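# Open the narrow cabinet's top drawer, close all others

## Task

Pull the top drawer of the slim cabinet with three drawers fully open and leave it there. Every other drawer in the room must end fully closed. No cabinet may be moved noticeably from its spot. The robot must not tip over or finish leaning, or the task fails.

## Robot and tools

ROBOT. A Dexmate Vega: a three-wheeled mobile base, a torso of three links (thigh, shank, chest) that folds in a Z by torso_hip_rad, torso_knee_rad and torso_waist_rad, two seven-joint arms with two-finger grippers, and a head with pan and two tilts. From above it is 0.70 m long and 0.63 m wide (0.91 m with arms folded); its front edge sits 0.35 m ahead of the base origin. Cameras: head_camera (896x560), left_wrist_camera and right_wrist_camera (672x420), each on the back of its hand.

FRAMES. All positions are in metres. Base frame: origin on the floor at the base's turning point, on the centre line, x forward, y left, z up. The odometry frame is the base frame as it was at the scene's start; base_odometry counts wheel turns only, so slip shows as travel. The printed hand point lies between the fingers, 0.033 m back from the closed tips; fingers point along the hand's z, close along its y, and the back (camera side) faces -x.

move. One action per call. Either base and/or joints (optionally with speeds or min_time_s), or target alone. Parts start together.
- base: an object with exactly one key, each an offset from where the base last reported itself. translate_m: -2 to 2 m, forward positive. strafe_m: -2 to 2 m, left positive (heading may drift). rotate_rad: -3.2 to 3.2 rad, counter-clockwise positive. Front wheels steer first (about 0.5 s, up to 1.1 s).
- speeds: caps for this action only; translate_m and strafe_m 0.04 to 0.3 m/s, rotate_rad 0.1 to 0.6 rad/s (top values are the defaults).
- joints: an object keyed by joint name, each value an absolute angle in rad. Key ranges: torso_hip_rad 0 to 1.57, torso_knee_rad 0 to 3.141, torso_waist_rad -1.57 to 1.57 (chest forward lean = knee - hip - waist); left_shoulder_pitch_rad -3.041 to 3.041 (positive lowers the arm; on the right arm negative lowers it); left_shoulder_yaw_rad -0.423 to 1.523, right -1.523 to 0.423; elbows -3.041 to 0.214 (negative bends up); wrist pitch -1.366 to 1.366 (left positive tips down, right negative); left_wrist_yaw_rad -1.348 to 1.087, right -1.087 to 1.348; grippers 0 (closed) to 0.785 per finger; head_pan_rad -2.792 to 2.792, head_tilt_rad -1.483 to 1.483, head_camera_tilt_rad -1.483 to 1.378 (positive looks down). Torso joints named together arrive together.
- min_time_s: 0.1 to 8, the shortest duration for the arm and head motions.
- target: one hand to an absolute pose in the base frame: side "left" or "right"; x, y, z in m (-3 to 3); pitch_deg -30 to 95 (90 fingers down, 0 level); heading_deg (0 forward, positive counter-clockwise); roll_deg optional, default 0, positive clockwise seen from behind; heading and roll -360 to 360. line_only true accepts only a straight-line path. The plan is checked against the robot only, not the furniture; the robot must be still. Otherwise the hand moves straight (up to 45 cm) or along an arc that can swing the elbow wide.
- cameras: list of names, or "all"; [] for none.

Torso presets (hip, knee, waist): stand 0.469, 1.617, 1.048 (start); stand_high 0.78, 1.57, 0.44; lean_20 0.52, 1.05, 0.18; lean_45 0.52, 1.05, -0.26; low_lean_45 0, 0, -0.79. Folded arm, in arm-key order: left 1, 0.5, -0.6, -2.5, 0, -0.9, 0; right -1, -0.5, 0.6, -2.5, 0, 0.9, 0. Fold arms before going to low_lean_45.

wait: seconds 0 to 10; returns state and images. zoom_image: camera plus region [x0, y0, x1, y1] in that camera's pixels, at most 504x504, from its latest image. finished_scene: scene number; ends the scene for good, so the drawers must already be in their final state.

RESULTS. The move line reads done or the worst status. base_status and joint_status: done, off_target (resting away, may still push), contact_stop (arm strained ~0.6 s; the whole arm group or torso group halts and forgets targets), contact_stop_at_<key>, time_out, not_followed (a safety check held the arm back), limit_stop_at_motor_heat, unfinished. Hand statuses: reached (within 10 mm and 2 degrees), short (with distance; resend after short (part of ...)) or refused with reason. A refused call cancels the remaining move, wait and finished_scene calls of that reply. Also reported: left_hand/right_hand poses, chest, joint_positions, joint torques, motor temperatures, base_odometry, turned_by_wheels and turned_by_imu (rad since last result), base_tilt in degrees (forward, right; about 2 degrees error), on_its_own. Base done tolerance: 0.005 m ahead, 0.015 m sideways, 0.015 rad. A time_out means something held the base; a count near 0 means blocked or a wheel could not steer (turning in place may help). The robot keeps holding the last command while you think.

AVOID. Tipping: nothing prevents a fall and the robot cannot rise; watch base_tilt with the chest far forward or an arm held out. The base does not stop at furniture; it shoves or spins, so drive gently near cabinets and do not shift them. Do not slam drawers or pull hard enough to drag a cabinet. Never let the arms strike or press on each other. After any contact stop, back the arm off first. Contact torque at a joint's load limit (141 N m shoulders, 75.2 upper-arm roll and elbow, 23.5 forearm and wrist) freezes that arm for 10 s; motors near 80 C cut out for 30 to 60 s, so avoid long straining or stretched holds. Arms moved by joints can hit the torso, head or base.

Each tool is called as name([rows], argument=value, ...), one row to a line, values as JSON.

## Session

move()

Scene clock: 0.00 s.
Joint torques (N m): no reading
Motor temperatures (°C): left_arm=[31 31 31 26 40 35 41] | right_arm=[30 27 33 31 36 36 33]
base_odometry: x=+0.000 y=+0.000 heading=+0.000
turned_by_wheels: +0.000
turned_by_imu: +0.000
base_tilt: forward=+0.0 right=+0.8
base_status: not commanded
joint_positions: torso_hip_rad=+0.469 torso_knee_rad=+1.617 torso_waist_rad=+1.048 left_shoulder_pitch_rad=+2.217 left_shoulder_yaw_rad=-0.014 left_upper_arm_roll_rad=-0.004 left_elbow_rad=-1.080 left_forearm_roll_rad=+0.010 left_wrist_pitch_rad=-0.495 left_wrist_yaw_rad=-0.006 left_gripper_rad=+0.005 right_shoulder_pitch_rad=-2.194 right_shoulder_yaw_rad=-0.002 right_upper_arm_roll_rad=+0.006 right_elbow_rad=-1.112 right_forearm_roll_rad=+0.018 right_wrist_pitch_rad=+0.493 right_wrist_yaw_rad=-0.008 right_gripper_rad=+0.005 head_pan_rad=+0.000 head_tilt_rad=+0.000 head_camera_tilt_rad=+0.000
joint_status: not commanded
chest: x=-0.0111 y=+0.0000 z=+1.4155 quat_wxyz=(+0.999, +0.000, +0.050, +0.000) (m; base frame)
left_hand: x=+0.1723 y=+0.2218 z=+0.5939 quat_wxyz=(+0.402, -0.001, +0.916, -0.004) pitch_deg=+42.6 heading_deg=-0.5 roll_deg=-0.7 back=up (m; base frame)
right_hand: x=+0.2084 y=-0.2404 z=+0.6102 quat_wxyz=(+0.427, +0.011, +0.904, -0.007) pitch_deg=+39.4 heading_deg=-1.6 roll_deg=-0.3 back=up (m; base frame)
pictures: head_camera, left_wrist_camera, right_wrist_camera

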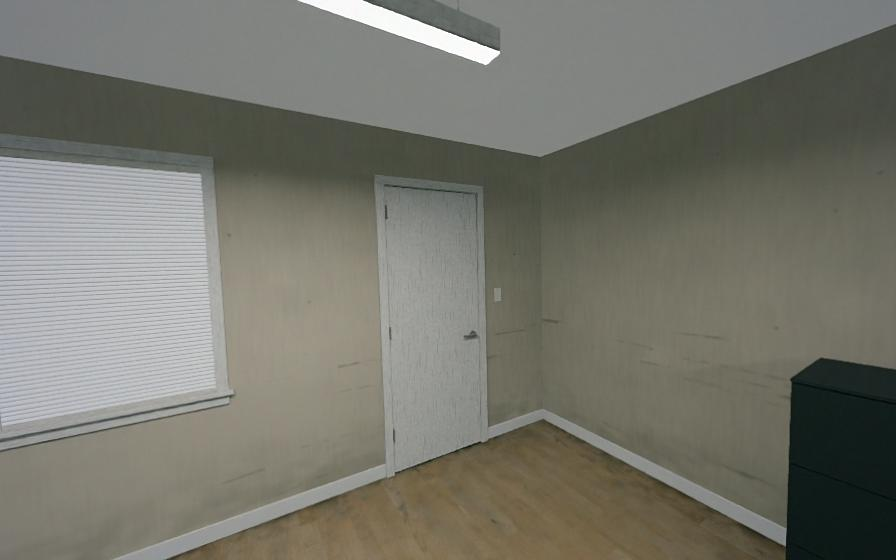

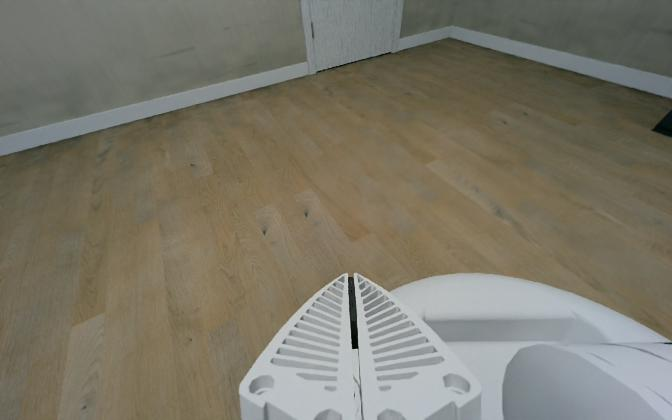

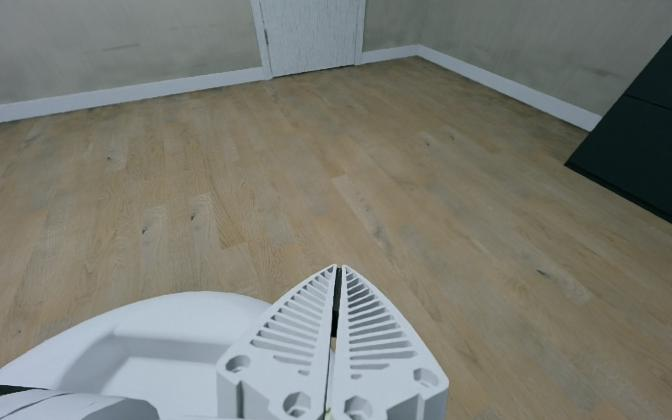

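move(joints={"head_pan_rad":-1.2,"head_camera_tilt_rad":0.3}, cameras=["head_camera"])

move(joints={"head_pan_rad":-2.5}, cameras=["head_camera"])

move(joints={"head_pan_rad":1.6}, cameras=["head_camera"])

Scene clock: 1.73 s.
Joint torques (N m): left_arm=[4.48 -0.33 -0.72 -4.02 0 -2.52 -0.11] | right_arm=[-3.73 -1.48 0.81 -3.03 0.11 3.27 0.07]
Motor temperatures (°C): left_arm=[31 31 31 26 40 35 41] | right_arm=[30 27 33 31 36 36 33]
move: done
base_odometry: x=+0.000 y=+0.000 heading=+0.000
turned_by_wheels: +0.000
turned_by_imu: +0.000
base_tilt: forward=+0.0 right=+0.7
base_status: not commanded
joint_positions: torso_hip_rad=+0.469 torso_knee_rad=+1.617 torso_waist_rad=+1.048 left_shoulder_pitch_rad=+2.217 left_shoulder_yaw_rad=-0.014 left_upper_arm_roll_rad=-0.004 left_elbow_rad=-1.080 left_forearm_roll_rad=+0.010 left_wrist_pitch_rad=-0.495 left_wrist_yaw_rad=-0.006 left_gripper_rad=+0.005 right_shoulder_pitch_rad=-2.194 right_shoulder_yaw_rad=-0.002 right_upper_arm_roll_rad=+0.006 right_elbow_rad=-1.112 right_forearm_roll_rad=+0.018 right_wrist_pitch_rad=+0.493 right_wrist_yaw_rad=-0.008 right_gripper_rad=+0.005 head_pan_rad=-1.200 head_tilt_rad=+0.000 head_camera_tilt_rad=+0.300
joint_status: all done
chest: x=-0.0111 y=+0.0000 z=+1.4155 quat_wxyz=(+0.999, +0.000, +0.050, +0.000) (m; base frame)
left_hand: x=+0.1724 y=+0.2218 z=+0.5939 quat_wxyz=(+0.402, -0.001, +0.916, -0.004) pitch_deg=+42.6 heading_deg=-0.5 roll_deg=-0.7 back=up (m; base frame)
right_hand: x=+0.2084 y=-0.2404 z=+0.6102 quat_wxyz=(+0.427, +0.011, +0.904, -0.007) pitch_deg=+39.4 heading_deg=-1.6 roll_deg=-0.3 back=up (m; base frame)
pictures: head_camera

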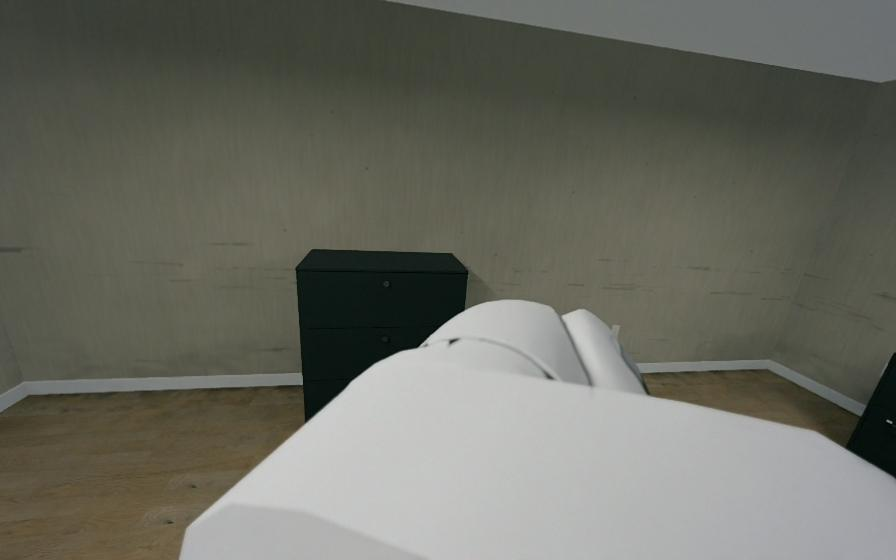

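Scene clock: 3.27 s.
Joint torques (N m): left_arm=[5.41 -0.6 -0.31 -2.35 0.09 -1.94 0.04] | right_arm=[-3.53 -0.15 0.66 -3.01 0.03 1.79 0.08]
Motor temperatures (°C): left_arm=[31 31 31 26 40 35 41] | right_arm=[30 27 33 31 36 37 33]
move: done
base_odometry: x=+0.000 y=+0.000 heading=+0.000
turned_by_wheels: +0.000
turned_by_imu: +0.000
base_tilt: forward=+0.1 right=+0.7
base_status: not commanded
joint_positions: torso_hip_rad=+0.469 torso_knee_rad=+1.617 torso_waist_rad=+1.048 left_shoulder_pitch_rad=+2.217 left_shoulder_yaw_rad=-0.014 left_upper_arm_roll_rad=-0.004 left_elbow_rad=-1.080 left_forearm_roll_rad=+0.010 left_wrist_pitch_rad=-0.495 left_wrist_yaw_rad=-0.006 left_gripper_rad=+0.005 right_shoulder_pitch_rad=-2.194 right_shoulder_yaw_rad=-0.002 right_upper_arm_roll_rad=+0.006 right_elbow_rad=-1.112 right_forearm_roll_rad=+0.018 right_wrist_pitch_rad=+0.493 right_wrist_yaw_rad=-0.008 right_gripper_rad=+0.005 head_pan_rad=-2.500 head_tilt_rad=+0.000 head_camera_tilt_rad=+0.300
joint_status: all done
chest: x=-0.0111 y=+0.0000 z=+1.4155 quat_wxyz=(+0.999, +0.000, +0.050, +0.000) (m; base frame)
left_hand: x=+0.1724 y=+0.2218 z=+0.5939 quat_wxyz=(+0.402, -0.001, +0.916, -0.004) pitch_deg=+42.6 heading_deg=-0.5 roll_deg=-0.7 back=up (m; base frame)
right_hand: x=+0.2084 y=-0.2404 z=+0.6102 quat_wxyz=(+0.427, +0.011, +0.904, -0.007) pitch_deg=+39.4 heading_deg=-1.6 roll_deg=-0.3 back=up (m; base frame)
pictures: head_camera

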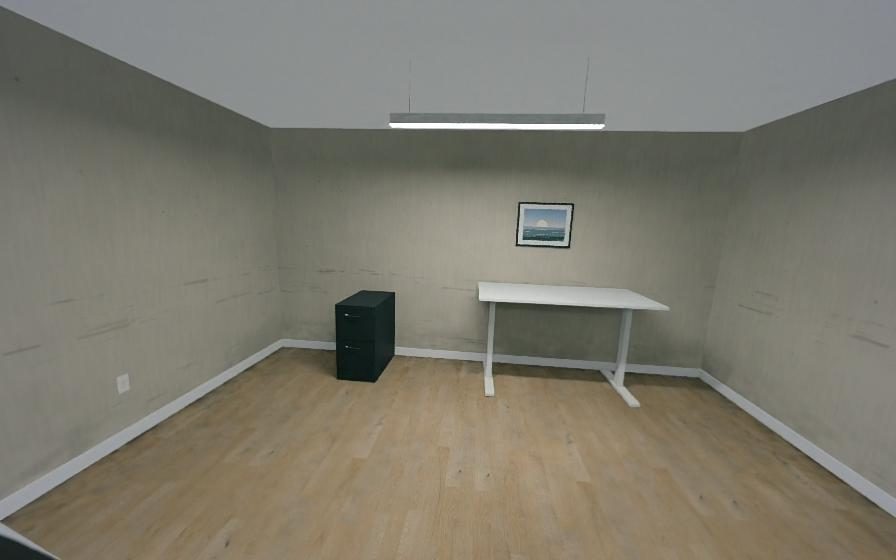

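Scene clock: 6.67 s.
Joint torques (N m): left_arm=[5.92 -1.52 -0.52 -2.63 0.01 -2.34 -0.26] | right_arm=[-3.97 -1.22 0.44 -3.08 0.08 2.64 -0.03]
Motor temperatures (°C): left_arm=[31 31 31 26 40 35 41] | right_arm=[30 27 33 31 36 37 33]
move: done
base_odometry: x=+0.000 y=+0.000 heading=+0.000
turned_by_wheels: +0.000
turned_by_imu: +0.000
base_tilt: forward=+0.0 right=+0.8
base_status: not commanded
joint_positions: torso_hip_rad=+0.469 torso_knee_rad=+1.617 torso_waist_rad=+1.048 left_shoulder_pitch_rad=+2.217 left_shoulder_yaw_rad=-0.014 left_upper_arm_roll_rad=-0.004 left_elbow_rad=-1.080 left_forearm_roll_rad=+0.010 left_wrist_pitch_rad=-0.495 left_wrist_yaw_rad=-0.006 left_gripper_rad=+0.005 right_shoulder_pitch_rad=-2.194 right_shoulder_yaw_rad=-0.002 right_upper_arm_roll_rad=+0.006 right_elbow_rad=-1.112 right_forearm_roll_rad=+0.018 right_wrist_pitch_rad=+0.493 right_wrist_yaw_rad=-0.008 right_gripper_rad=+0.005 head_pan_rad=+1.600 head_tilt_rad=+0.000 head_camera_tilt_rad=+0.300
joint_status: all done
chest: x=-0.0111 y=+0.0000 z=+1.4155 quat_wxyz=(+0.999, +0.000, +0.050, +0.000) (m; base frame)
left_hand: x=+0.1724 y=+0.2218 z=+0.5939 quat_wxyz=(+0.402, -0.001, +0.916, -0.004) pitch_deg=+42.6 heading_deg=-0.5 roll_deg=-0.7 back=up (m; base frame)
right_hand: x=+0.2084 y=-0.2404 z=+0.6102 quat_wxyz=(+0.427, +0.011, +0.904, -0.007) pitch_deg=+39.4 heading_deg=-1.6 roll_deg=-0.3 back=up (m; base frame)
pictures: head_camera

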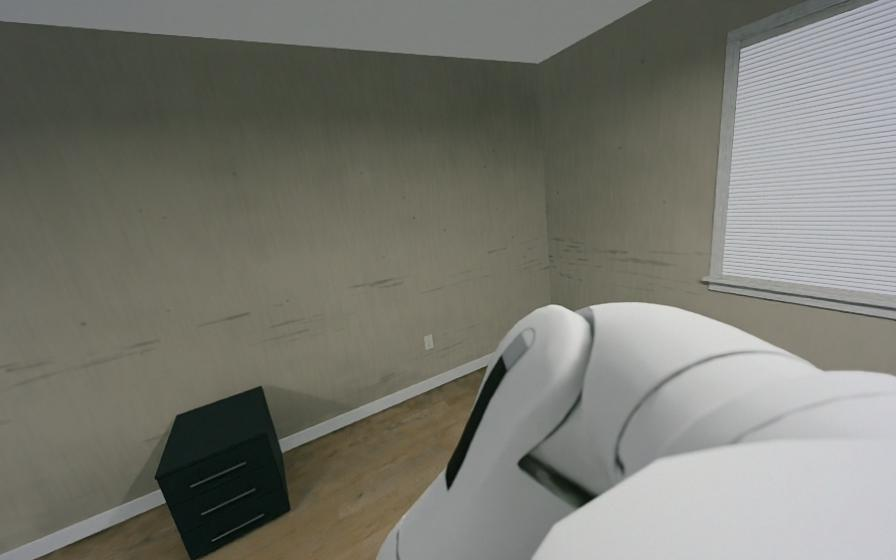

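zoom_image(camera="head_camera", region=[120, 360, 360, 560])

move(joints={"head_pan_rad":-2.5}, cameras=["head_camera"])

zoom_image(camera="head_camera", region=[300, 270, 460, 400])

move(joints={"head_pan_rad":-1.0}, cameras=["head_camera"])

zoom_image(camera="head_camera", region=[280, 220, 680, 500])

Scaled by 2.100 from the camera's 896x560 image, which has a finer 960x600 frame.

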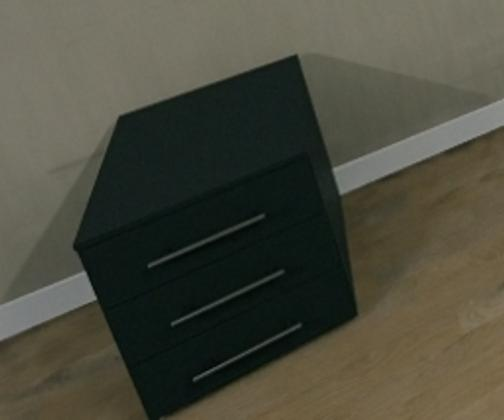

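Scene clock: 10.37 s.
Joint torques (N m): left_arm=[6.42 0.33 -0.8 -2.34 0.03 -2.49 -0.02] | right_arm=[-4.15 -1.39 0.33 -2.82 0.14 2.64 0.06]
Motor temperatures (°C): left_arm=[31 31 31 26 40 35 41] | right_arm=[30 27 33 31 36 37 33]
move: done
base_odometry: x=+0.000 y=+0.000 heading=+0.000
turned_by_wheels: +0.000
turned_by_imu: +0.000
base_tilt: forward=+0.0 right=+0.7
base_status: not commanded
joint_positions: torso_hip_rad=+0.469 torso_knee_rad=+1.617 torso_waist_rad=+1.048 left_shoulder_pitch_rad=+2.217 left_shoulder_yaw_rad=-0.014 left_upper_arm_roll_rad=-0.004 left_elbow_rad=-1.080 left_forearm_roll_rad=+0.010 left_wrist_pitch_rad=-0.495 left_wrist_yaw_rad=-0.006 left_gripper_rad=+0.005 right_shoulder_pitch_rad=-2.194 right_shoulder_yaw_rad=-0.002 right_upper_arm_roll_rad=+0.006 right_elbow_rad=-1.112 right_forearm_roll_rad=+0.018 right_wrist_pitch_rad=+0.493 right_wrist_yaw_rad=-0.008 right_gripper_rad=+0.005 head_pan_rad=-2.500 head_tilt_rad=+0.000 head_camera_tilt_rad=+0.300
joint_status: all done
chest: x=-0.0111 y=+0.0000 z=+1.4155 quat_wxyz=(+0.999, +0.000, +0.050, +0.000) (m; base frame)
left_hand: x=+0.1724 y=+0.2218 z=+0.5939 quat_wxyz=(+0.402, -0.001, +0.916, -0.004) pitch_deg=+42.6 heading_deg=-0.5 roll_deg=-0.7 back=up (m; base frame)
right_hand: x=+0.2084 y=-0.2404 z=+0.6102 quat_wxyz=(+0.427, +0.011, +0.904, -0.007) pitch_deg=+39.4 heading_deg=-1.6 roll_deg=-0.3 back=up (m; base frame)
pictures: head_camera

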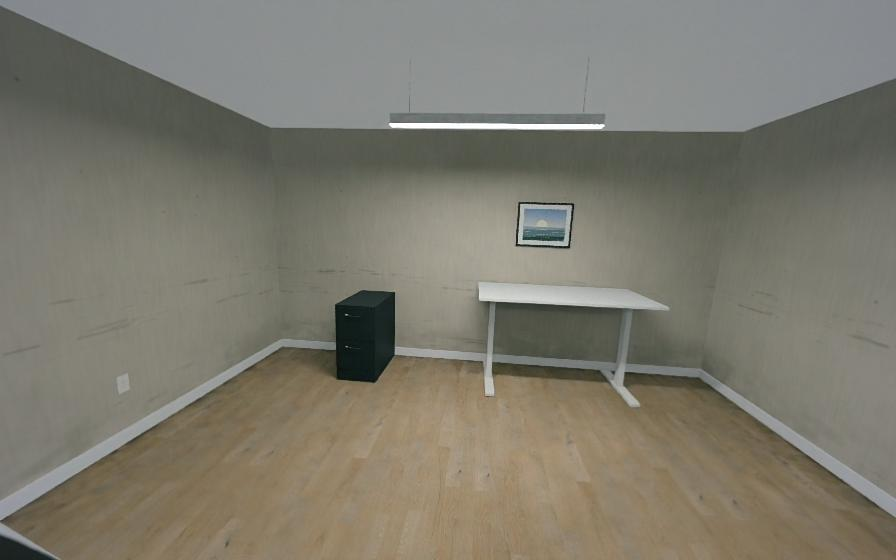

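Scaled by 3.150 from the camera's 896x560 image, which has a finer 960x600 frame.

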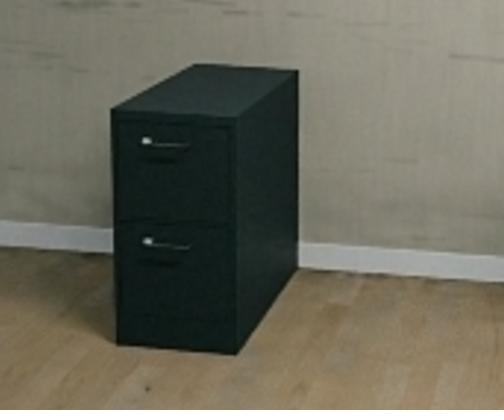

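Scene clock: 12.03 s.
Joint torques (N m): left_arm=[6.79 -0.85 -0.89 -2.21 0.03 -1.65 -0.21] | right_arm=[-5.29 -0.73 0.59 -3.03 0.15 2.51 -0.07]
Motor temperatures (°C): left_arm=[31 31 31 26 40 35 41] | right_arm=[30 27 33 31 36 37 33]
move: done
base_odometry: x=+0.000 y=+0.000 heading=+0.000
turned_by_wheels: +0.000
turned_by_imu: +0.000
base_tilt: forward=+0.0 right=+0.8
base_status: not commanded
joint_positions: torso_hip_rad=+0.469 torso_knee_rad=+1.617 torso_waist_rad=+1.048 left_shoulder_pitch_rad=+2.217 left_shoulder_yaw_rad=-0.014 left_upper_arm_roll_rad=-0.004 left_elbow_rad=-1.080 left_forearm_roll_rad=+0.010 left_wrist_pitch_rad=-0.495 left_wrist_yaw_rad=-0.006 left_gripper_rad=+0.005 right_shoulder_pitch_rad=-2.194 right_shoulder_yaw_rad=-0.002 right_upper_arm_roll_rad=+0.006 right_elbow_rad=-1.112 right_forearm_roll_rad=+0.018 right_wrist_pitch_rad=+0.493 right_wrist_yaw_rad=-0.008 right_gripper_rad=+0.005 head_pan_rad=-1.000 head_tilt_rad=+0.000 head_camera_tilt_rad=+0.300
joint_status: all done
chest: x=-0.0111 y=+0.0000 z=+1.4155 quat_wxyz=(+0.999, +0.000, +0.050, +0.000) (m; base frame)
left_hand: x=+0.1724 y=+0.2218 z=+0.5939 quat_wxyz=(+0.402, -0.001, +0.916, -0.004) pitch_deg=+42.6 heading_deg=-0.5 roll_deg=-0.7 back=up (m; base frame)
right_hand: x=+0.2084 y=-0.2404 z=+0.6102 quat_wxyz=(+0.427, +0.011, +0.904, -0.007) pitch_deg=+39.4 heading_deg=-1.6 roll_deg=-0.3 back=up (m; base frame)
pictures: head_camera

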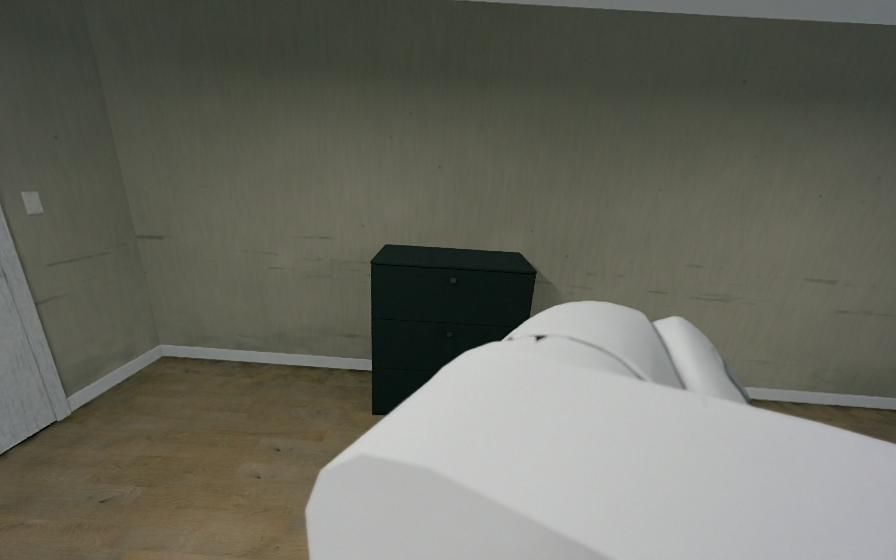

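Scaled by 1.260 from the camera's 896x560 image, which has a finer 960x600 frame.

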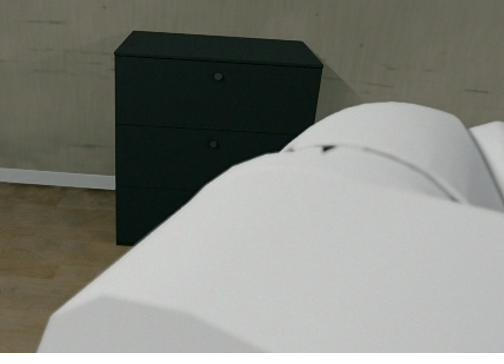

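move(base={"rotate_rad":2.2}, joints={"head_pan_rad":0,"head_camera_tilt_rad":0.5}, cameras=["head_camera"])

zoom_image(camera="head_camera", region=[220, 200, 680, 560])

Scene clock: 17.50 s.
Joint torques (N m): left_arm=[5.76 -1.36 -1.28 -3.21 0.08 -2.03 -0.14] | right_arm=[-4.35 -0.42 0.27 -2.78 0.02 1.99 -0.14]
Motor temperatures (°C): left_arm=[31 31 31 26 40 35 41] | right_arm=[30 27 33 31 36 37 33]
move: done
base_odometry: x=+0.003 y=-0.001 heading=+2.207
turned_by_wheels: +2.207
turned_by_imu: +2.195
base_tilt: forward=+0.0 right=+0.8
base_status: done
joint_positions: torso_hip_rad=+0.469 torso_knee_rad=+1.617 torso_waist_rad=+1.048 left_shoulder_pitch_rad=+2.217 left_shoulder_yaw_rad=-0.014 left_upper_arm_roll_rad=-0.004 left_elbow_rad=-1.080 left_forearm_roll_rad=+0.010 left_wrist_pitch_rad=-0.495 left_wrist_yaw_rad=-0.006 left_gripper_rad=+0.005 right_shoulder_pitch_rad=-2.194 right_shoulder_yaw_rad=-0.002 right_upper_arm_roll_rad=+0.006 right_elbow_rad=-1.112 right_forearm_roll_rad=+0.018 right_wrist_pitch_rad=+0.493 right_wrist_yaw_rad=-0.008 right_gripper_rad=+0.005 head_pan_rad=+0.000 head_tilt_rad=+0.000 head_camera_tilt_rad=+0.500
joint_status: all done
chest: x=-0.0111 y=+0.0000 z=+1.4155 quat_wxyz=(+0.999, +0.000, +0.050, +0.000) (m; base frame)
left_hand: x=+0.1724 y=+0.2218 z=+0.5939 quat_wxyz=(+0.402, -0.001, +0.916, -0.004) pitch_deg=+42.6 heading_deg=-0.5 roll_deg=-0.7 back=up (m; base frame)
right_hand: x=+0.2084 y=-0.2404 z=+0.6102 quat_wxyz=(+0.427, +0.011, +0.904, -0.007) pitch_deg=+39.4 heading_deg=-1.6 roll_deg=-0.3 back=up (m; base frame)
pictures: head_camera

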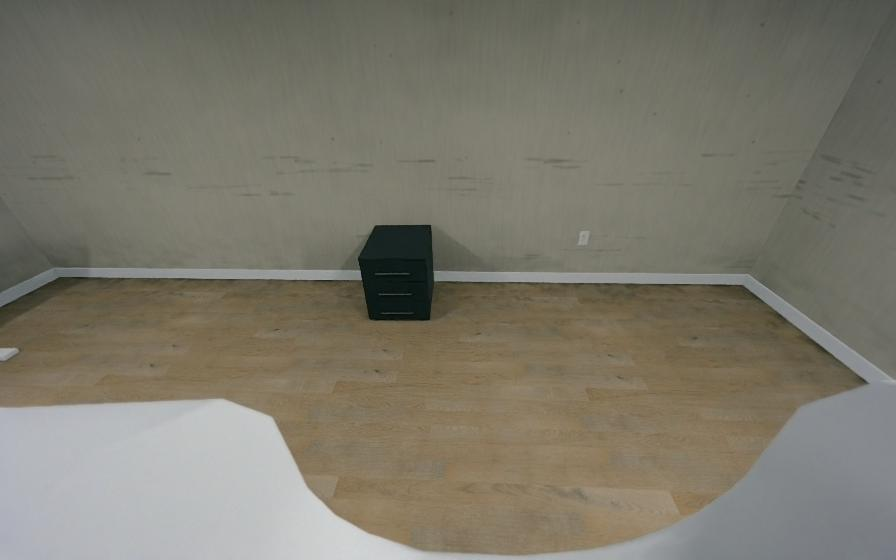

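Scaled by 1.096 from the camera's 896x560 image, which has a finer 960x600 frame.

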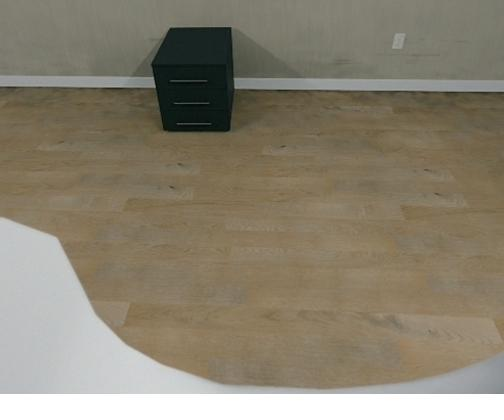

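move(base={"rotate_rad":-0.02}, cameras=[])

move(base={"strafe_m":0.14}, cameras=[])

move(base={"translate_m":0.85}, joints={"torso_hip_rad":0.5,"torso_knee_rad":1.05,"torso_waist_rad":-0.1,"left_gripper_rad":0.4,"head_camera_tilt_rad":0.0})

zoom_image(camera="head_camera", region=[200, 150, 650, 500])

Scene clock: 19.20 s.
Joint torques (N m): left_arm=[5.03 1.05 -0.6 -2.74 0.27 -1.47 -0.05] | right_arm=[-4.16 -0.2 0.77 -3.09 0.12 2.76 -0.05]
Motor temperatures (°C): left_arm=[31 31 31 26 40 35 41] | right_arm=[30 27 33 31 36 37 33]
move: done
base_odometry: x=+0.003 y=-0.001 heading=+2.187
turned_by_wheels: -0.020
turned_by_imu: -0.020
base_tilt: forward=+0.0 right=+0.7
base_status: done
joint_positions: torso_hip_rad=+0.469 torso_knee_rad=+1.617 torso_waist_rad=+1.048 left_shoulder_pitch_rad=+2.217 left_shoulder_yaw_rad=-0.014 left_upper_arm_roll_rad=-0.004 left_elbow_rad=-1.080 left_forearm_roll_rad=+0.010 left_wrist_pitch_rad=-0.495 left_wrist_yaw_rad=-0.006 left_gripper_rad=+0.005 right_shoulder_pitch_rad=-2.194 right_shoulder_yaw_rad=-0.002 right_upper_arm_roll_rad=+0.006 right_elbow_rad=-1.112 right_forearm_roll_rad=+0.018 right_wrist_pitch_rad=+0.493 right_wrist_yaw_rad=-0.008 right_gripper_rad=+0.005 head_pan_rad=+0.000 head_tilt_rad=+0.000 head_camera_tilt_rad=+0.500
joint_status: not commanded
chest: x=-0.0111 y=+0.0000 z=+1.4155 quat_wxyz=(+0.999, +0.000, +0.050, +0.000) (m; base frame)
left_hand: x=+0.1724 y=+0.2218 z=+0.5939 quat_wxyz=(+0.402, -0.001, +0.916, -0.004) pitch_deg=+42.6 heading_deg=-0.5 roll_deg=-0.7 back=up (m; base frame)
right_hand: x=+0.2084 y=-0.2404 z=+0.6102 quat_wxyz=(+0.427, +0.011, +0.904, -0.007) pitch_deg=+39.4 heading_deg=-1.6 roll_deg=-0.3 back=up (m; base frame)
pictures: none
No camera images: "cameras" was empty.

Scene clock: 22.23 s.
Joint torques (N m): left_arm=[5.56 -0.4 -0.85 -3.64 0.05 -2.14 0.08] | right_arm=[-2.85 0.22 0.55 -2.08 0.22 3.13 -0.05]
Motor temperatures (°C): left_arm=[31 31 31 26 40 35 41] | right_arm=[30 27 33 31 36 37 33]
move: done
base_odometry: x=-0.111 y=-0.082 heading=+2.190
turned_by_wheels: +0.003
turned_by_imu: +0.002
base_tilt: forward=+0.0 right=+0.7
base_status: done
joint_positions: torso_hip_rad=+0.469 torso_knee_rad=+1.617 torso_waist_rad=+1.048 left_shoulder_pitch_rad=+2.217 left_shoulder_yaw_rad=-0.014 left_upper_arm_roll_rad=-0.004 left_elbow_rad=-1.080 left_forearm_roll_rad=+0.010 left_wrist_pitch_rad=-0.495 left_wrist_yaw_rad=-0.006 left_gripper_rad=+0.005 right_shoulder_pitch_rad=-2.194 right_shoulder_yaw_rad=-0.002 right_upper_arm_roll_rad=+0.006 right_elbow_rad=-1.112 right_forearm_roll_rad=+0.018 right_wrist_pitch_rad=+0.493 right_wrist_yaw_rad=-0.008 right_gripper_rad=+0.005 head_pan_rad=+0.000 head_tilt_rad=+0.000 head_camera_tilt_rad=+0.500
joint_status: not commanded
chest: x=-0.0111 y=+0.0000 z=+1.4155 quat_wxyz=(+0.999, +0.000, +0.050, +0.000) (m; base frame)
left_hand: x=+0.1724 y=+0.2218 z=+0.5939 quat_wxyz=(+0.402, -0.001, +0.916, -0.004) pitch_deg=+42.6 heading_deg=-0.5 roll_deg=-0.7 back=up (m; base frame)
right_hand: x=+0.2084 y=-0.2404 z=+0.6102 quat_wxyz=(+0.427, +0.011, +0.904, -0.007) pitch_deg=+39.4 heading_deg=-1.6 roll_deg=-0.3 back=up (m; base frame)
pictures: none
No camera images: "cameras" was empty.

Scene clock: 27.77 s.
Joint torques (N m): left_arm=[17.98 0.68 -0.96 1.09 0.04 -1.11 -0.13] | right_arm=[-16.66 -0.65 0.31 1.51 0.21 0.99 -0.04]
Motor temperatures (°C): left_arm=[31 31 31 26 40 35 41] | right_arm=[30 27 33 31 36 37 33]
move: done
base_odometry: x=-0.604 y=+0.610 heading=+2.189
turned_by_wheels: -0.001
turned_by_imu: -0.002
base_tilt: forward=+0.0 right=+0.8
base_status: done
joint_positions: torso_hip_rad=+0.500 torso_knee_rad=+1.050 torso_waist_rad=-0.100 left_shoulder_pitch_rad=+2.217 left_shoulder_yaw_rad=-0.014 left_upper_arm_roll_rad=-0.004 left_elbow_rad=-1.080 left_forearm_roll_rad=+0.010 left_wrist_pitch_rad=-0.495 left_wrist_yaw_rad=-0.006 left_gripper_rad=+0.400 right_shoulder_pitch_rad=-2.194 right_shoulder_yaw_rad=-0.002 right_upper_arm_roll_rad=+0.006 right_elbow_rad=-1.112 right_forearm_roll_rad=+0.018 right_wrist_pitch_rad=+0.493 right_wrist_yaw_rad=-0.008 right_gripper_rad=+0.005 head_pan_rad=+0.000 head_tilt_rad=+0.000 head_camera_tilt_rad=+0.000
joint_status: all done
chest: x=-0.0004 y=+0.0000 z=+1.2511 quat_wxyz=(+0.948, +0.000, +0.319, +0.000) (m; base frame)
left_hand: x=-0.2733 y=+0.2218 z=+0.4548 quat_wxyz=(+0.139, -0.002, +0.990, -0.004) pitch_deg=+74.1 heading_deg=-1.3 roll_deg=-1.6 back=up (m; base frame)
right_hand: x=-0.2341 y=-0.2404 z=+0.4498 quat_wxyz=(+0.166, +0.009, +0.986, -0.010) pitch_deg=+70.9 heading_deg=-3.9 roll_deg=-2.9 back=up (m; base frame)
pictures: head_camera, left_wrist_camera, right_wrist_camera

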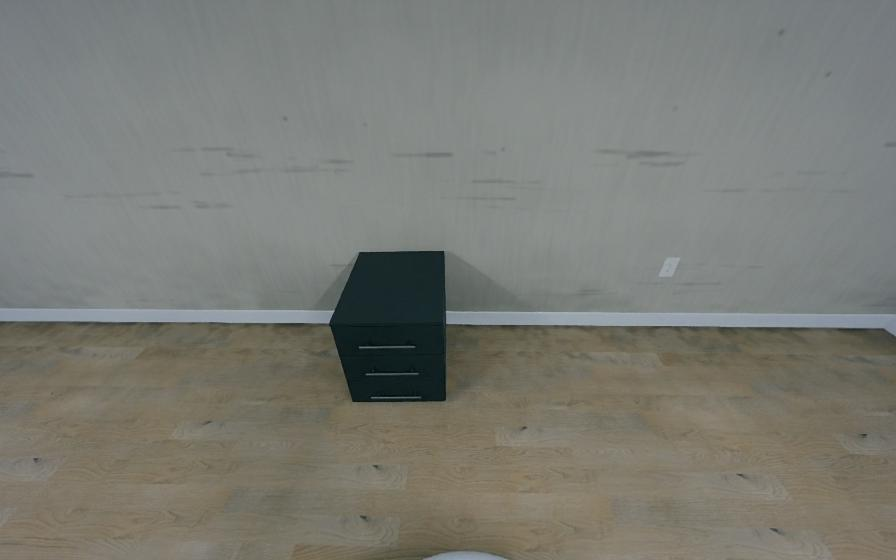

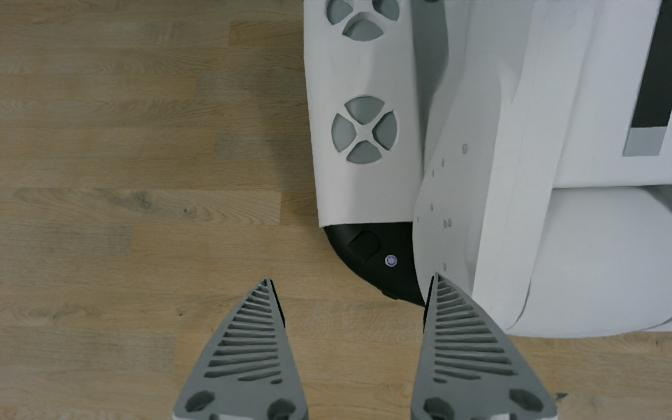

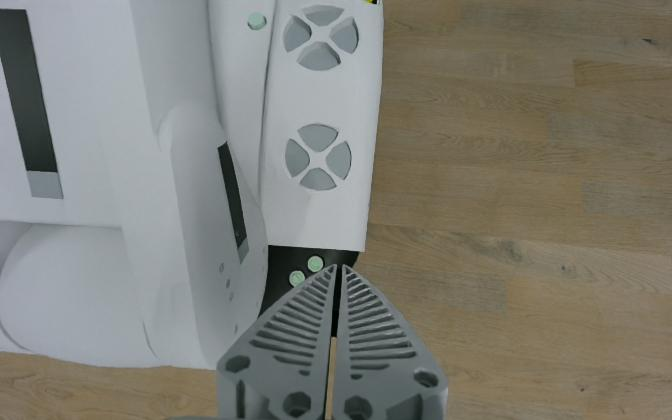

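Scaled by 1.120 from the camera's 896x560 image, which has a finer 960x600 frame.

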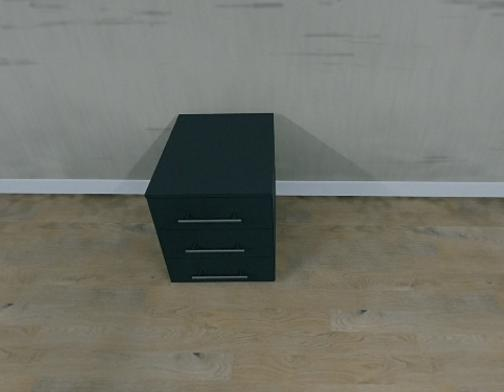

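move(target={"side":"left","x":0.5,"y":0.25,"z":0.75,"pitch_deg":45,"heading_deg":0,"roll_deg":90}, cameras=[])

move(joints={"right_shoulder_pitch_rad":-1.3,"right_elbow_rad":-1.5,"torso_hip_rad":0.3,"torso_knee_rad":0.75,"torso_waist_rad":-0.4})

Scene clock: 35.60 s.
Joint torques (N m): left_arm=[-14.2 3.36 -0.36 -7.56 0.35 0.21 -0.46] | right_arm=[-16.31 0.05 0.6 3.11 0.13 1.53 -0.16]
Motor temperatures (°C): left_arm=[31 31 31 26 40 35 41] | right_arm=[30 27 33 31 36 37 33]
move: done
base_odometry: x=-0.604 y=+0.610 heading=+2.189
turned_by_wheels: +0.000
turned_by_imu: +0.000
base_tilt: forward=+0.0 right=+0.8
base_status: not commanded
joint_positions: torso_hip_rad=+0.500 torso_knee_rad=+1.050 torso_waist_rad=-0.100 left_shoulder_pitch_rad=+1.359 left_shoulder_yaw_rad=+0.207 left_upper_arm_roll_rad=+0.020 left_elbow_rad=-2.292 left_forearm_roll_rad=-1.710 left_wrist_pitch_rad=-0.153 left_wrist_yaw_rad=+1.058 left_gripper_rad=+0.400 right_shoulder_pitch_rad=-2.194 right_shoulder_yaw_rad=-0.002 right_upper_arm_roll_rad=+0.006 right_elbow_rad=-1.112 right_forearm_roll_rad=+0.018 right_wrist_pitch_rad=+0.493 right_wrist_yaw_rad=-0.008 right_gripper_rad=+0.005 head_pan_rad=+0.000 head_tilt_rad=+0.000 head_camera_tilt_rad=+0.000
joint_status: not commanded
chest: x=-0.0004 y=+0.0000 z=+1.2511 quat_wxyz=(+0.948, +0.000, +0.319, +0.000) (m; base frame)
left_hand: x=+0.4991 y=+0.2518 z=+0.7480 quat_wxyz=(+0.271, -0.654, +0.653, -0.268) pitch_deg=+45.1 heading_deg=+0.4 roll_deg=-89.7 (m; base frame)
left_hand_status: reached (checked arc [a long move], planned for 5.7 s): 3 mm and 0.3 deg off.
right_hand: x=-0.2341 y=-0.2404 z=+0.4498 quat_wxyz=(+0.166, +0.009, +0.986, -0.010) pitch_deg=+70.9 heading_deg=-3.9 roll_deg=-2.9 back=up (m; base frame)
pictures: none
No camera images: "cameras" was empty.

Scene clock: 47.17 s.
Joint torques (N m): left_arm=[-8.98 3.29 -1.34 -7.76 0.48 -0.16 -0.33] | right_arm=[61.8 19.82 -48.14 -14.11 -9.2 -5.98 23.68]
Motor temperatures (°C): left_arm=[31 31 31 26 40 35 41] | right_arm=[41 27 37 33 39 45 38]
move: torque_fault
TORQUE FAULT: right_shoulder_pitch_rad reached its load limit. The right arm stopped for 10 seconds, dropped its targets and accepts commands again: back off and push less far. Before the stop ended, the hold on right_shoulder_pitch_rad was turned back by 1.7 degrees, the way its load pushed it. Before the stop ended, the hold on right_wrist_yaw_rad was turned back by 1.3 degrees, the way its load pushed it. The stop added 9.1 s to the call and to motion_time.
base_odometry: x=-0.604 y=+0.610 heading=+2.189
turned_by_wheels: +0.000
turned_by_imu: +0.001
base_tilt: forward=+0.0 right=+0.8
base_status: not commanded
joint_positions: torso_hip_rad=+0.300 torso_knee_rad=+0.751 torso_waist_rad=-0.400 left_shoulder_pitch_rad=+1.357 left_shoulder_yaw_rad=+0.208 left_upper_arm_roll_rad=+0.020 left_elbow_rad=-2.295 left_forearm_roll_rad=-1.714 left_wrist_pitch_rad=-0.152 left_wrist_yaw_rad=+1.061 left_gripper_rad=+0.400 right_shoulder_pitch_rad=-1.913 right_shoulder_yaw_rad=-0.003 right_upper_arm_roll_rad=+0.012 right_elbow_rad=-1.247 right_forearm_roll_rad=+0.023 right_wrist_pitch_rad=+0.492 right_wrist_yaw_rad=-0.026 right_gripper_rad=+0.005 head_pan_rad=+0.000 head_tilt_rad=+0.000 head_camera_tilt_rad=+0.000
joint_status: right_shoulder_pitch_rad torque_fault (moved +0.304 of +0.894); right_elbow_rad torque_fault (moved -0.135 of -0.388); the others done
chest: x=+0.0905 y=+0.0000 z=+1.1018 quat_wxyz=(+0.911, +0.000, +0.412, +0.000) (m; base frame)
left_hand: x=+0.4811 y=+0.2501 z=+0.5110 quat_wxyz=(+0.204, -0.677, +0.677, -0.204) pitch_deg=+56.5 heading_deg=+0.0 roll_deg=-90.0 (m; base frame)
right_hand: x=+0.0069 y=-0.2526 z=+0.3039 quat_wxyz=(+0.270, +0.014, +0.963, -0.021) pitch_deg=+58.6 heading_deg=-5.3 roll_deg=-3.7 back=up (m; base frame)
pictures: head_camera, left_wrist_camera, right_wrist_camera
ARM HIT: the robot struck its own base or body hard.

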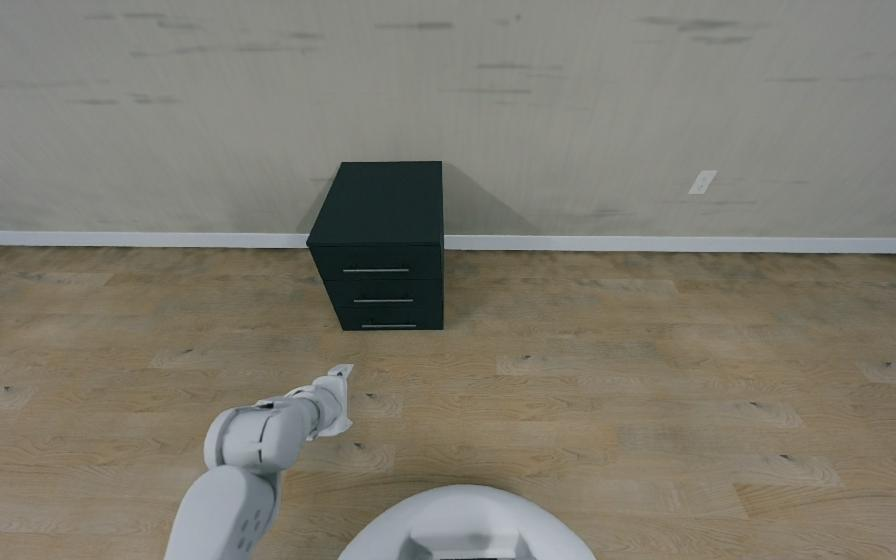

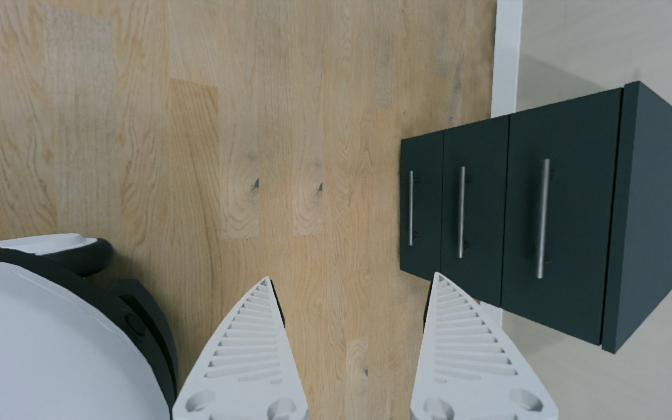

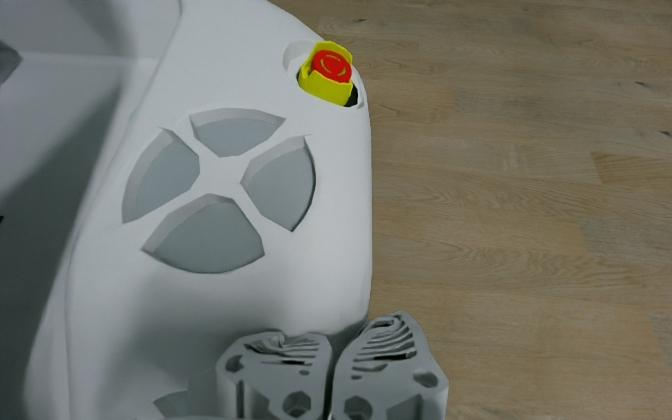

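move(joints={"right_elbow_rad":-2.0}, cameras=[])

move(joints={"right_shoulder_yaw_rad":-0.4,"right_shoulder_pitch_rad":-1.4,"right_elbow_rad":-2.4})

Scene clock: 57.87 s.
Joint torques (N m): left_arm=[-8.39 3.65 -0.66 -7.35 0.3 0 -0.61] | right_arm=[107.78 7.05 -21.29 -41.9 -3.98 18.37 13.41]
Motor temperatures (°C): left_arm=[31 31 31 26 40 35 41] | right_arm=[44 27 37 38 39 49 39]
move: torque_fault
TORQUE FAULT: right_wrist_pitch_rad reached its load limit. The right arm stopped for 10 seconds, dropped its targets and accepts commands again: back off and push less far. The stop added 9.5 s to the call and to motion_time.
base_odometry: x=-0.604 y=+0.610 heading=+2.189
turned_by_wheels: +0.000
turned_by_imu: +0.000
base_tilt: forward=+0.0 right=+0.8
base_status: not commanded
joint_positions: torso_hip_rad=+0.300 torso_knee_rad=+0.751 torso_waist_rad=-0.401 left_shoulder_pitch_rad=+1.357 left_shoulder_yaw_rad=+0.208 left_upper_arm_roll_rad=+0.020 left_elbow_rad=-2.295 left_forearm_roll_rad=-1.714 left_wrist_pitch_rad=-0.152 left_wrist_yaw_rad=+1.061 left_gripper_rad=+0.400 right_shoulder_pitch_rad=-1.923 right_shoulder_yaw_rad=-0.004 right_upper_arm_roll_rad=+0.013 right_elbow_rad=-1.284 right_forearm_roll_rad=+0.023 right_wrist_pitch_rad=+0.481 right_wrist_yaw_rad=-0.038 right_gripper_rad=+0.005 head_pan_rad=+0.000 head_tilt_rad=+0.000 head_camera_tilt_rad=+0.000
joint_status: right_elbow_rad torque_fault (moved -0.039 of -0.753)
chest: x=+0.0908 y=+0.0000 z=+1.1016 quat_wxyz=(+0.911, +0.000, +0.413, +0.000) (m; base frame)
left_hand: x=+0.4809 y=+0.2501 z=+0.5106 quat_wxyz=(+0.204, -0.677, +0.677, -0.204) pitch_deg=+56.5 heading_deg=+0.0 roll_deg=-90.0 (m; base frame)
right_hand: x=+0.0174 y=-0.2576 z=+0.3095 quat_wxyz=(+0.277, +0.015, +0.960, -0.027) pitch_deg=+57.7 heading_deg=-6.6 roll_deg=-4.7 back=up (m; base frame)
pictures: none
No camera images: "cameras" was empty.

not run: a stop came earlier in this reply.

move(joints={"torso_hip_rad":0.5,"torso_knee_rad":1.05,"torso_waist_rad":-0.1}, cameras=["right_wrist_camera"])

move(joints={"right_shoulder_yaw_rad":-0.4,"right_elbow_rad":-2.4}, cameras=["right_wrist_camera"])

move(joints={"right_shoulder_pitch_rad":-1.2}, cameras=["right_wrist_camera"])

move(joints={"torso_hip_rad":0.3,"torso_knee_rad":0.75,"torso_waist_rad":-0.4})

Scene clock: 60.70 s.
Joint torques (N m): left_arm=[-11.17 2.38 -1.88 -7.17 0.7 0.64 -0.88] | right_arm=[-0.39 -0.98 0.45 -3.78 0.28 2.77 -0.41]
Motor temperatures (°C): left_arm=[31 31 31 26 40 35 41] | right_arm=[43 27 37 38 38 49 39]
move: done
base_odometry: x=-0.604 y=+0.610 heading=+2.189
turned_by_wheels: +0.000
turned_by_imu: +0.000
base_tilt: forward=+0.0 right=+0.7
base_status: not commanded
joint_positions: torso_hip_rad=+0.500 torso_knee_rad=+1.050 torso_waist_rad=-0.100 left_shoulder_pitch_rad=+1.357 left_shoulder_yaw_rad=+0.208 left_upper_arm_roll_rad=+0.020 left_elbow_rad=-2.295 left_forearm_roll_rad=-1.714 left_wrist_pitch_rad=-0.152 left_wrist_yaw_rad=+1.061 left_gripper_rad=+0.400 right_shoulder_pitch_rad=-1.919 right_shoulder_yaw_rad=-0.003 right_upper_arm_roll_rad=+0.011 right_elbow_rad=-1.288 right_forearm_roll_rad=+0.022 right_wrist_pitch_rad=+0.485 right_wrist_yaw_rad=-0.035 right_gripper_rad=+0.005 head_pan_rad=+0.000 head_tilt_rad=+0.000 head_camera_tilt_rad=+0.000
joint_status: all done
chest: x=-0.0004 y=+0.0000 z=+1.2511 quat_wxyz=(+0.948, +0.000, +0.319, +0.000) (m; base frame)
left_hand: x=+0.4999 y=+0.2500 z=+0.7498 quat_wxyz=(+0.270, -0.653, +0.653, -0.270) pitch_deg=+45.0 heading_deg=+0.0 roll_deg=+90.0 (m; base frame)
right_hand: x=+0.0921 y=-0.2549 z=+0.4629 quat_wxyz=(+0.377, +0.017, +0.926, -0.023) pitch_deg=+45.6 heading_deg=-4.6 roll_deg=-2.5 back=up (m; base frame)
pictures: right_wrist_camera

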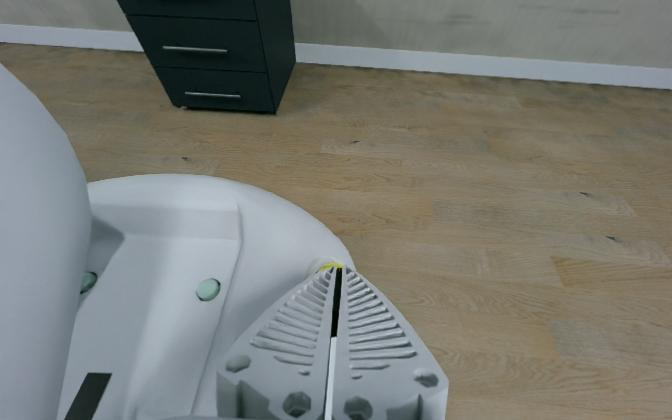

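Scene clock: 65.73 s.
Joint torques (N m): left_arm=[-12.36 2.8 -2.23 -7.31 0.84 -0.29 -0.68] | right_arm=[7.76 -4.85 2.14 -8.42 0.48 3.16 -0.54]
Motor temperatures (°C): left_arm=[31 31 31 26 40 35 41] | right_arm=[42 27 36 37 38 47 38]
move: done
base_odometry: x=-0.604 y=+0.610 heading=+2.189
turned_by_wheels: +0.000
turned_by_imu: +0.000
base_tilt: forward=+0.0 right=+0.8
base_status: not commanded
joint_positions: torso_hip_rad=+0.500 torso_knee_rad=+1.050 torso_waist_rad=-0.100 left_shoulder_pitch_rad=+1.357 left_shoulder_yaw_rad=+0.208 left_upper_arm_roll_rad=+0.020 left_elbow_rad=-2.295 left_forearm_roll_rad=-1.714 left_wrist_pitch_rad=-0.152 left_wrist_yaw_rad=+1.061 left_gripper_rad=+0.400 right_shoulder_pitch_rad=-1.919 right_shoulder_yaw_rad=-0.398 right_upper_arm_roll_rad=+0.011 right_elbow_rad=-2.396 right_forearm_roll_rad=+0.022 right_wrist_pitch_rad=+0.485 right_wrist_yaw_rad=-0.035 right_gripper_rad=+0.005 head_pan_rad=+0.000 head_tilt_rad=+0.000 head_camera_tilt_rad=+0.000
joint_status: all done
chest: x=-0.0004 y=+0.0000 z=+1.2511 quat_wxyz=(+0.948, +0.000, +0.319, +0.000) (m; base frame)
left_hand: x=+0.4999 y=+0.2500 z=+0.7497 quat_wxyz=(+0.270, -0.653, +0.653, -0.270) pitch_deg=+45.0 heading_deg=+0.0 roll_deg=+90.0 (m; base frame)
right_hand: x=+0.4042 y=-0.1359 z=+1.0585 quat_wxyz=(+0.796, -0.163, +0.580, +0.060) pitch_deg=-16.0 heading_deg=+20.1 roll_deg=-11.4 back=up (m; base frame)
pictures: right_wrist_camera

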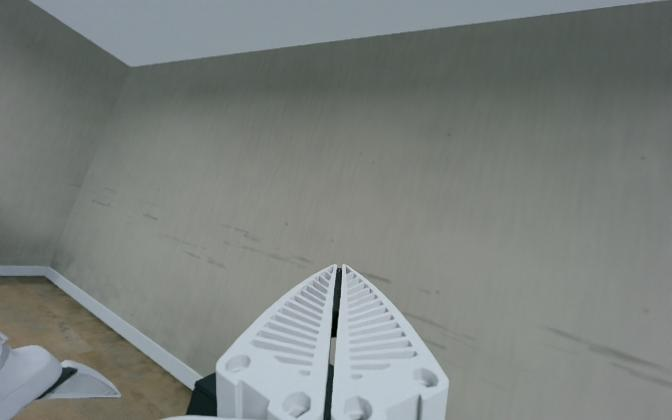

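Scene clock: 69.53 s.
Joint torques (N m): left_arm=[-13.59 2.66 -2.62 -7.3 0.86 -0.33 -1.01] | right_arm=[19.71 -4.1 3.68 -6.7 0.39 2.34 -1]
Motor temperatures (°C): left_arm=[31 31 31 27 40 35 41] | right_arm=[41 27 36 36 38 45 37]
move: done
base_odometry: x=-0.604 y=+0.610 heading=+2.189
turned_by_wheels: +0.000
turned_by_imu: +0.000
base_tilt: forward=+0.1 right=+0.8
base_status: not commanded
joint_positions: torso_hip_rad=+0.500 torso_knee_rad=+1.050 torso_waist_rad=-0.100 left_shoulder_pitch_rad=+1.357 left_shoulder_yaw_rad=+0.208 left_upper_arm_roll_rad=+0.020 left_elbow_rad=-2.295 left_forearm_roll_rad=-1.714 left_wrist_pitch_rad=-0.152 left_wrist_yaw_rad=+1.061 left_gripper_rad=+0.400 right_shoulder_pitch_rad=-1.204 right_shoulder_yaw_rad=-0.400 right_upper_arm_roll_rad=+0.011 right_elbow_rad=-2.400 right_forearm_roll_rad=+0.022 right_wrist_pitch_rad=+0.485 right_wrist_yaw_rad=-0.035 right_gripper_rad=+0.005 head_pan_rad=+0.000 head_tilt_rad=+0.000 head_camera_tilt_rad=+0.000
joint_status: all done
chest: x=-0.0004 y=+0.0000 z=+1.2511 quat_wxyz=(+0.948, +0.000, +0.319, +0.000) (m; base frame)
left_hand: x=+0.4999 y=+0.2500 z=+0.7497 quat_wxyz=(+0.270, -0.653, +0.653, -0.270) pitch_deg=+45.0 heading_deg=+0.0 roll_deg=+90.0 (m; base frame)
right_hand: x=+0.4296 y=-0.1349 z=+1.3723 quat_wxyz=(+0.949, -0.175, +0.263, +0.000) pitch_deg=-53.2 heading_deg=+33.6 roll_deg=-33.6 back=up (m; base frame)
pictures: right_wrist_camera

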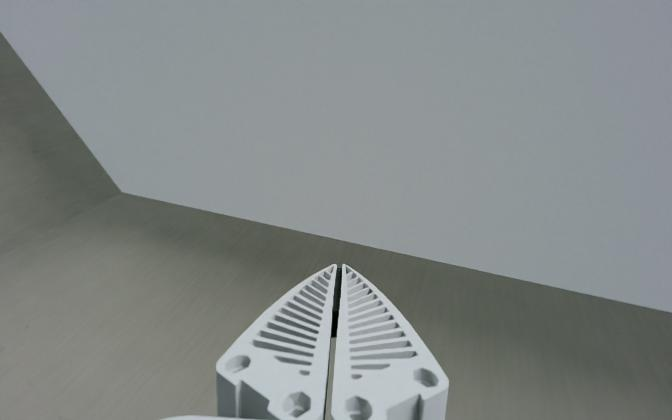

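Scene clock: 71.93 s.
Joint torques (N m): left_arm=[-8.32 3 -1.89 -7.64 0.74 0.7 -0.41] | right_arm=[16.59 -4.9 3.44 -8.32 0.42 1.8 -0.76]
Motor temperatures (°C): left_arm=[31 31 31 27 40 35 41] | right_arm=[40 27 36 36 38 45 37]
move: done
base_odometry: x=-0.604 y=+0.610 heading=+2.189
turned_by_wheels: +0.000
turned_by_imu: +0.000
base_tilt: forward=+0.0 right=+0.8
base_status: not commanded
joint_positions: torso_hip_rad=+0.300 torso_knee_rad=+0.750 torso_waist_rad=-0.400 left_shoulder_pitch_rad=+1.357 left_shoulder_yaw_rad=+0.208 left_upper_arm_roll_rad=+0.020 left_elbow_rad=-2.295 left_forearm_roll_rad=-1.714 left_wrist_pitch_rad=-0.152 left_wrist_yaw_rad=+1.061 left_gripper_rad=+0.400 right_shoulder_pitch_rad=-1.200 right_shoulder_yaw_rad=-0.400 right_upper_arm_roll_rad=+0.011 right_elbow_rad=-2.400 right_forearm_roll_rad=+0.022 right_wrist_pitch_rad=+0.485 right_wrist_yaw_rad=-0.035 right_gripper_rad=+0.005 head_pan_rad=+0.000 head_tilt_rad=+0.000 head_camera_tilt_rad=+0.000
joint_status: all done
chest: x=+0.0905 y=+0.0000 z=+1.1017 quat_wxyz=(+0.911, +0.000, +0.412, +0.000) (m; base frame)
left_hand: x=+0.4812 y=+0.2500 z=+0.5109 quat_wxyz=(+0.204, -0.677, +0.677, -0.204) pitch_deg=+56.5 heading_deg=+0.0 roll_deg=+90.0 (m; base frame)
right_hand: x=+0.5358 y=-0.1349 z=+1.1368 quat_wxyz=(+0.919, -0.174, +0.354, +0.017) pitch_deg=-43.5 heading_deg=+27.2 roll_deg=-25.1 back=up (m; base frame)
pictures: head_camera, left_wrist_camera, right_wrist_camera

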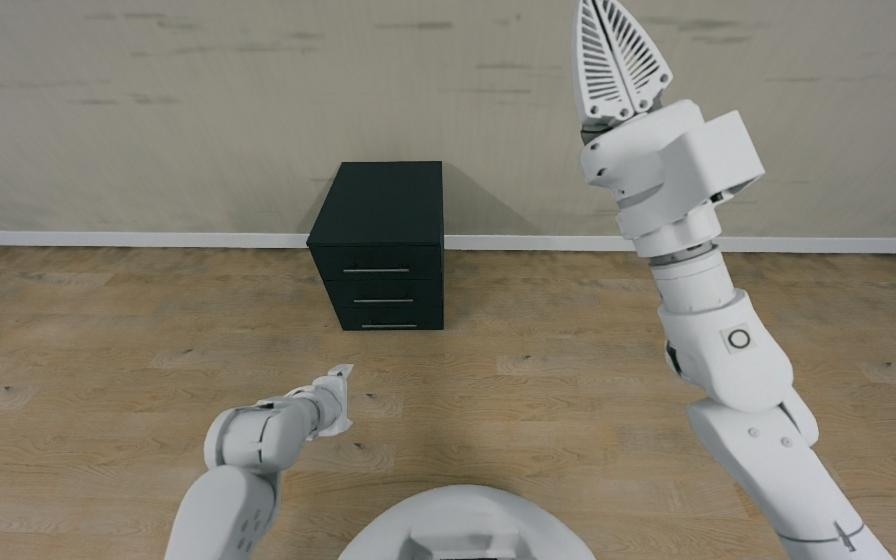

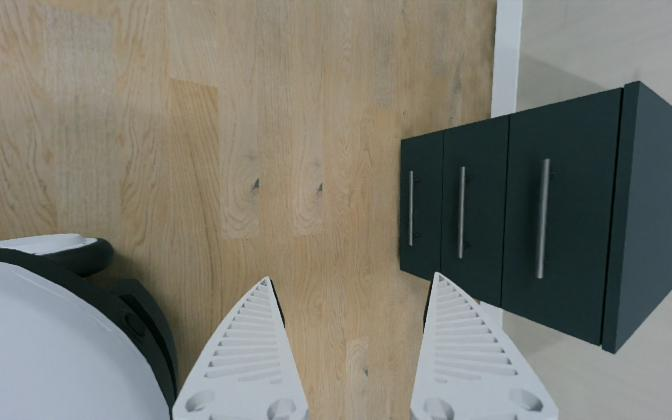

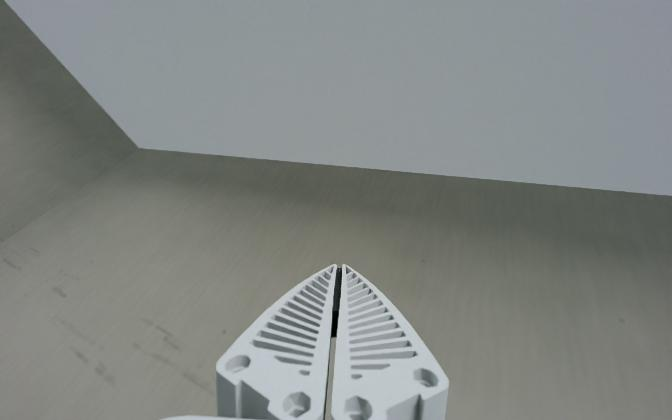

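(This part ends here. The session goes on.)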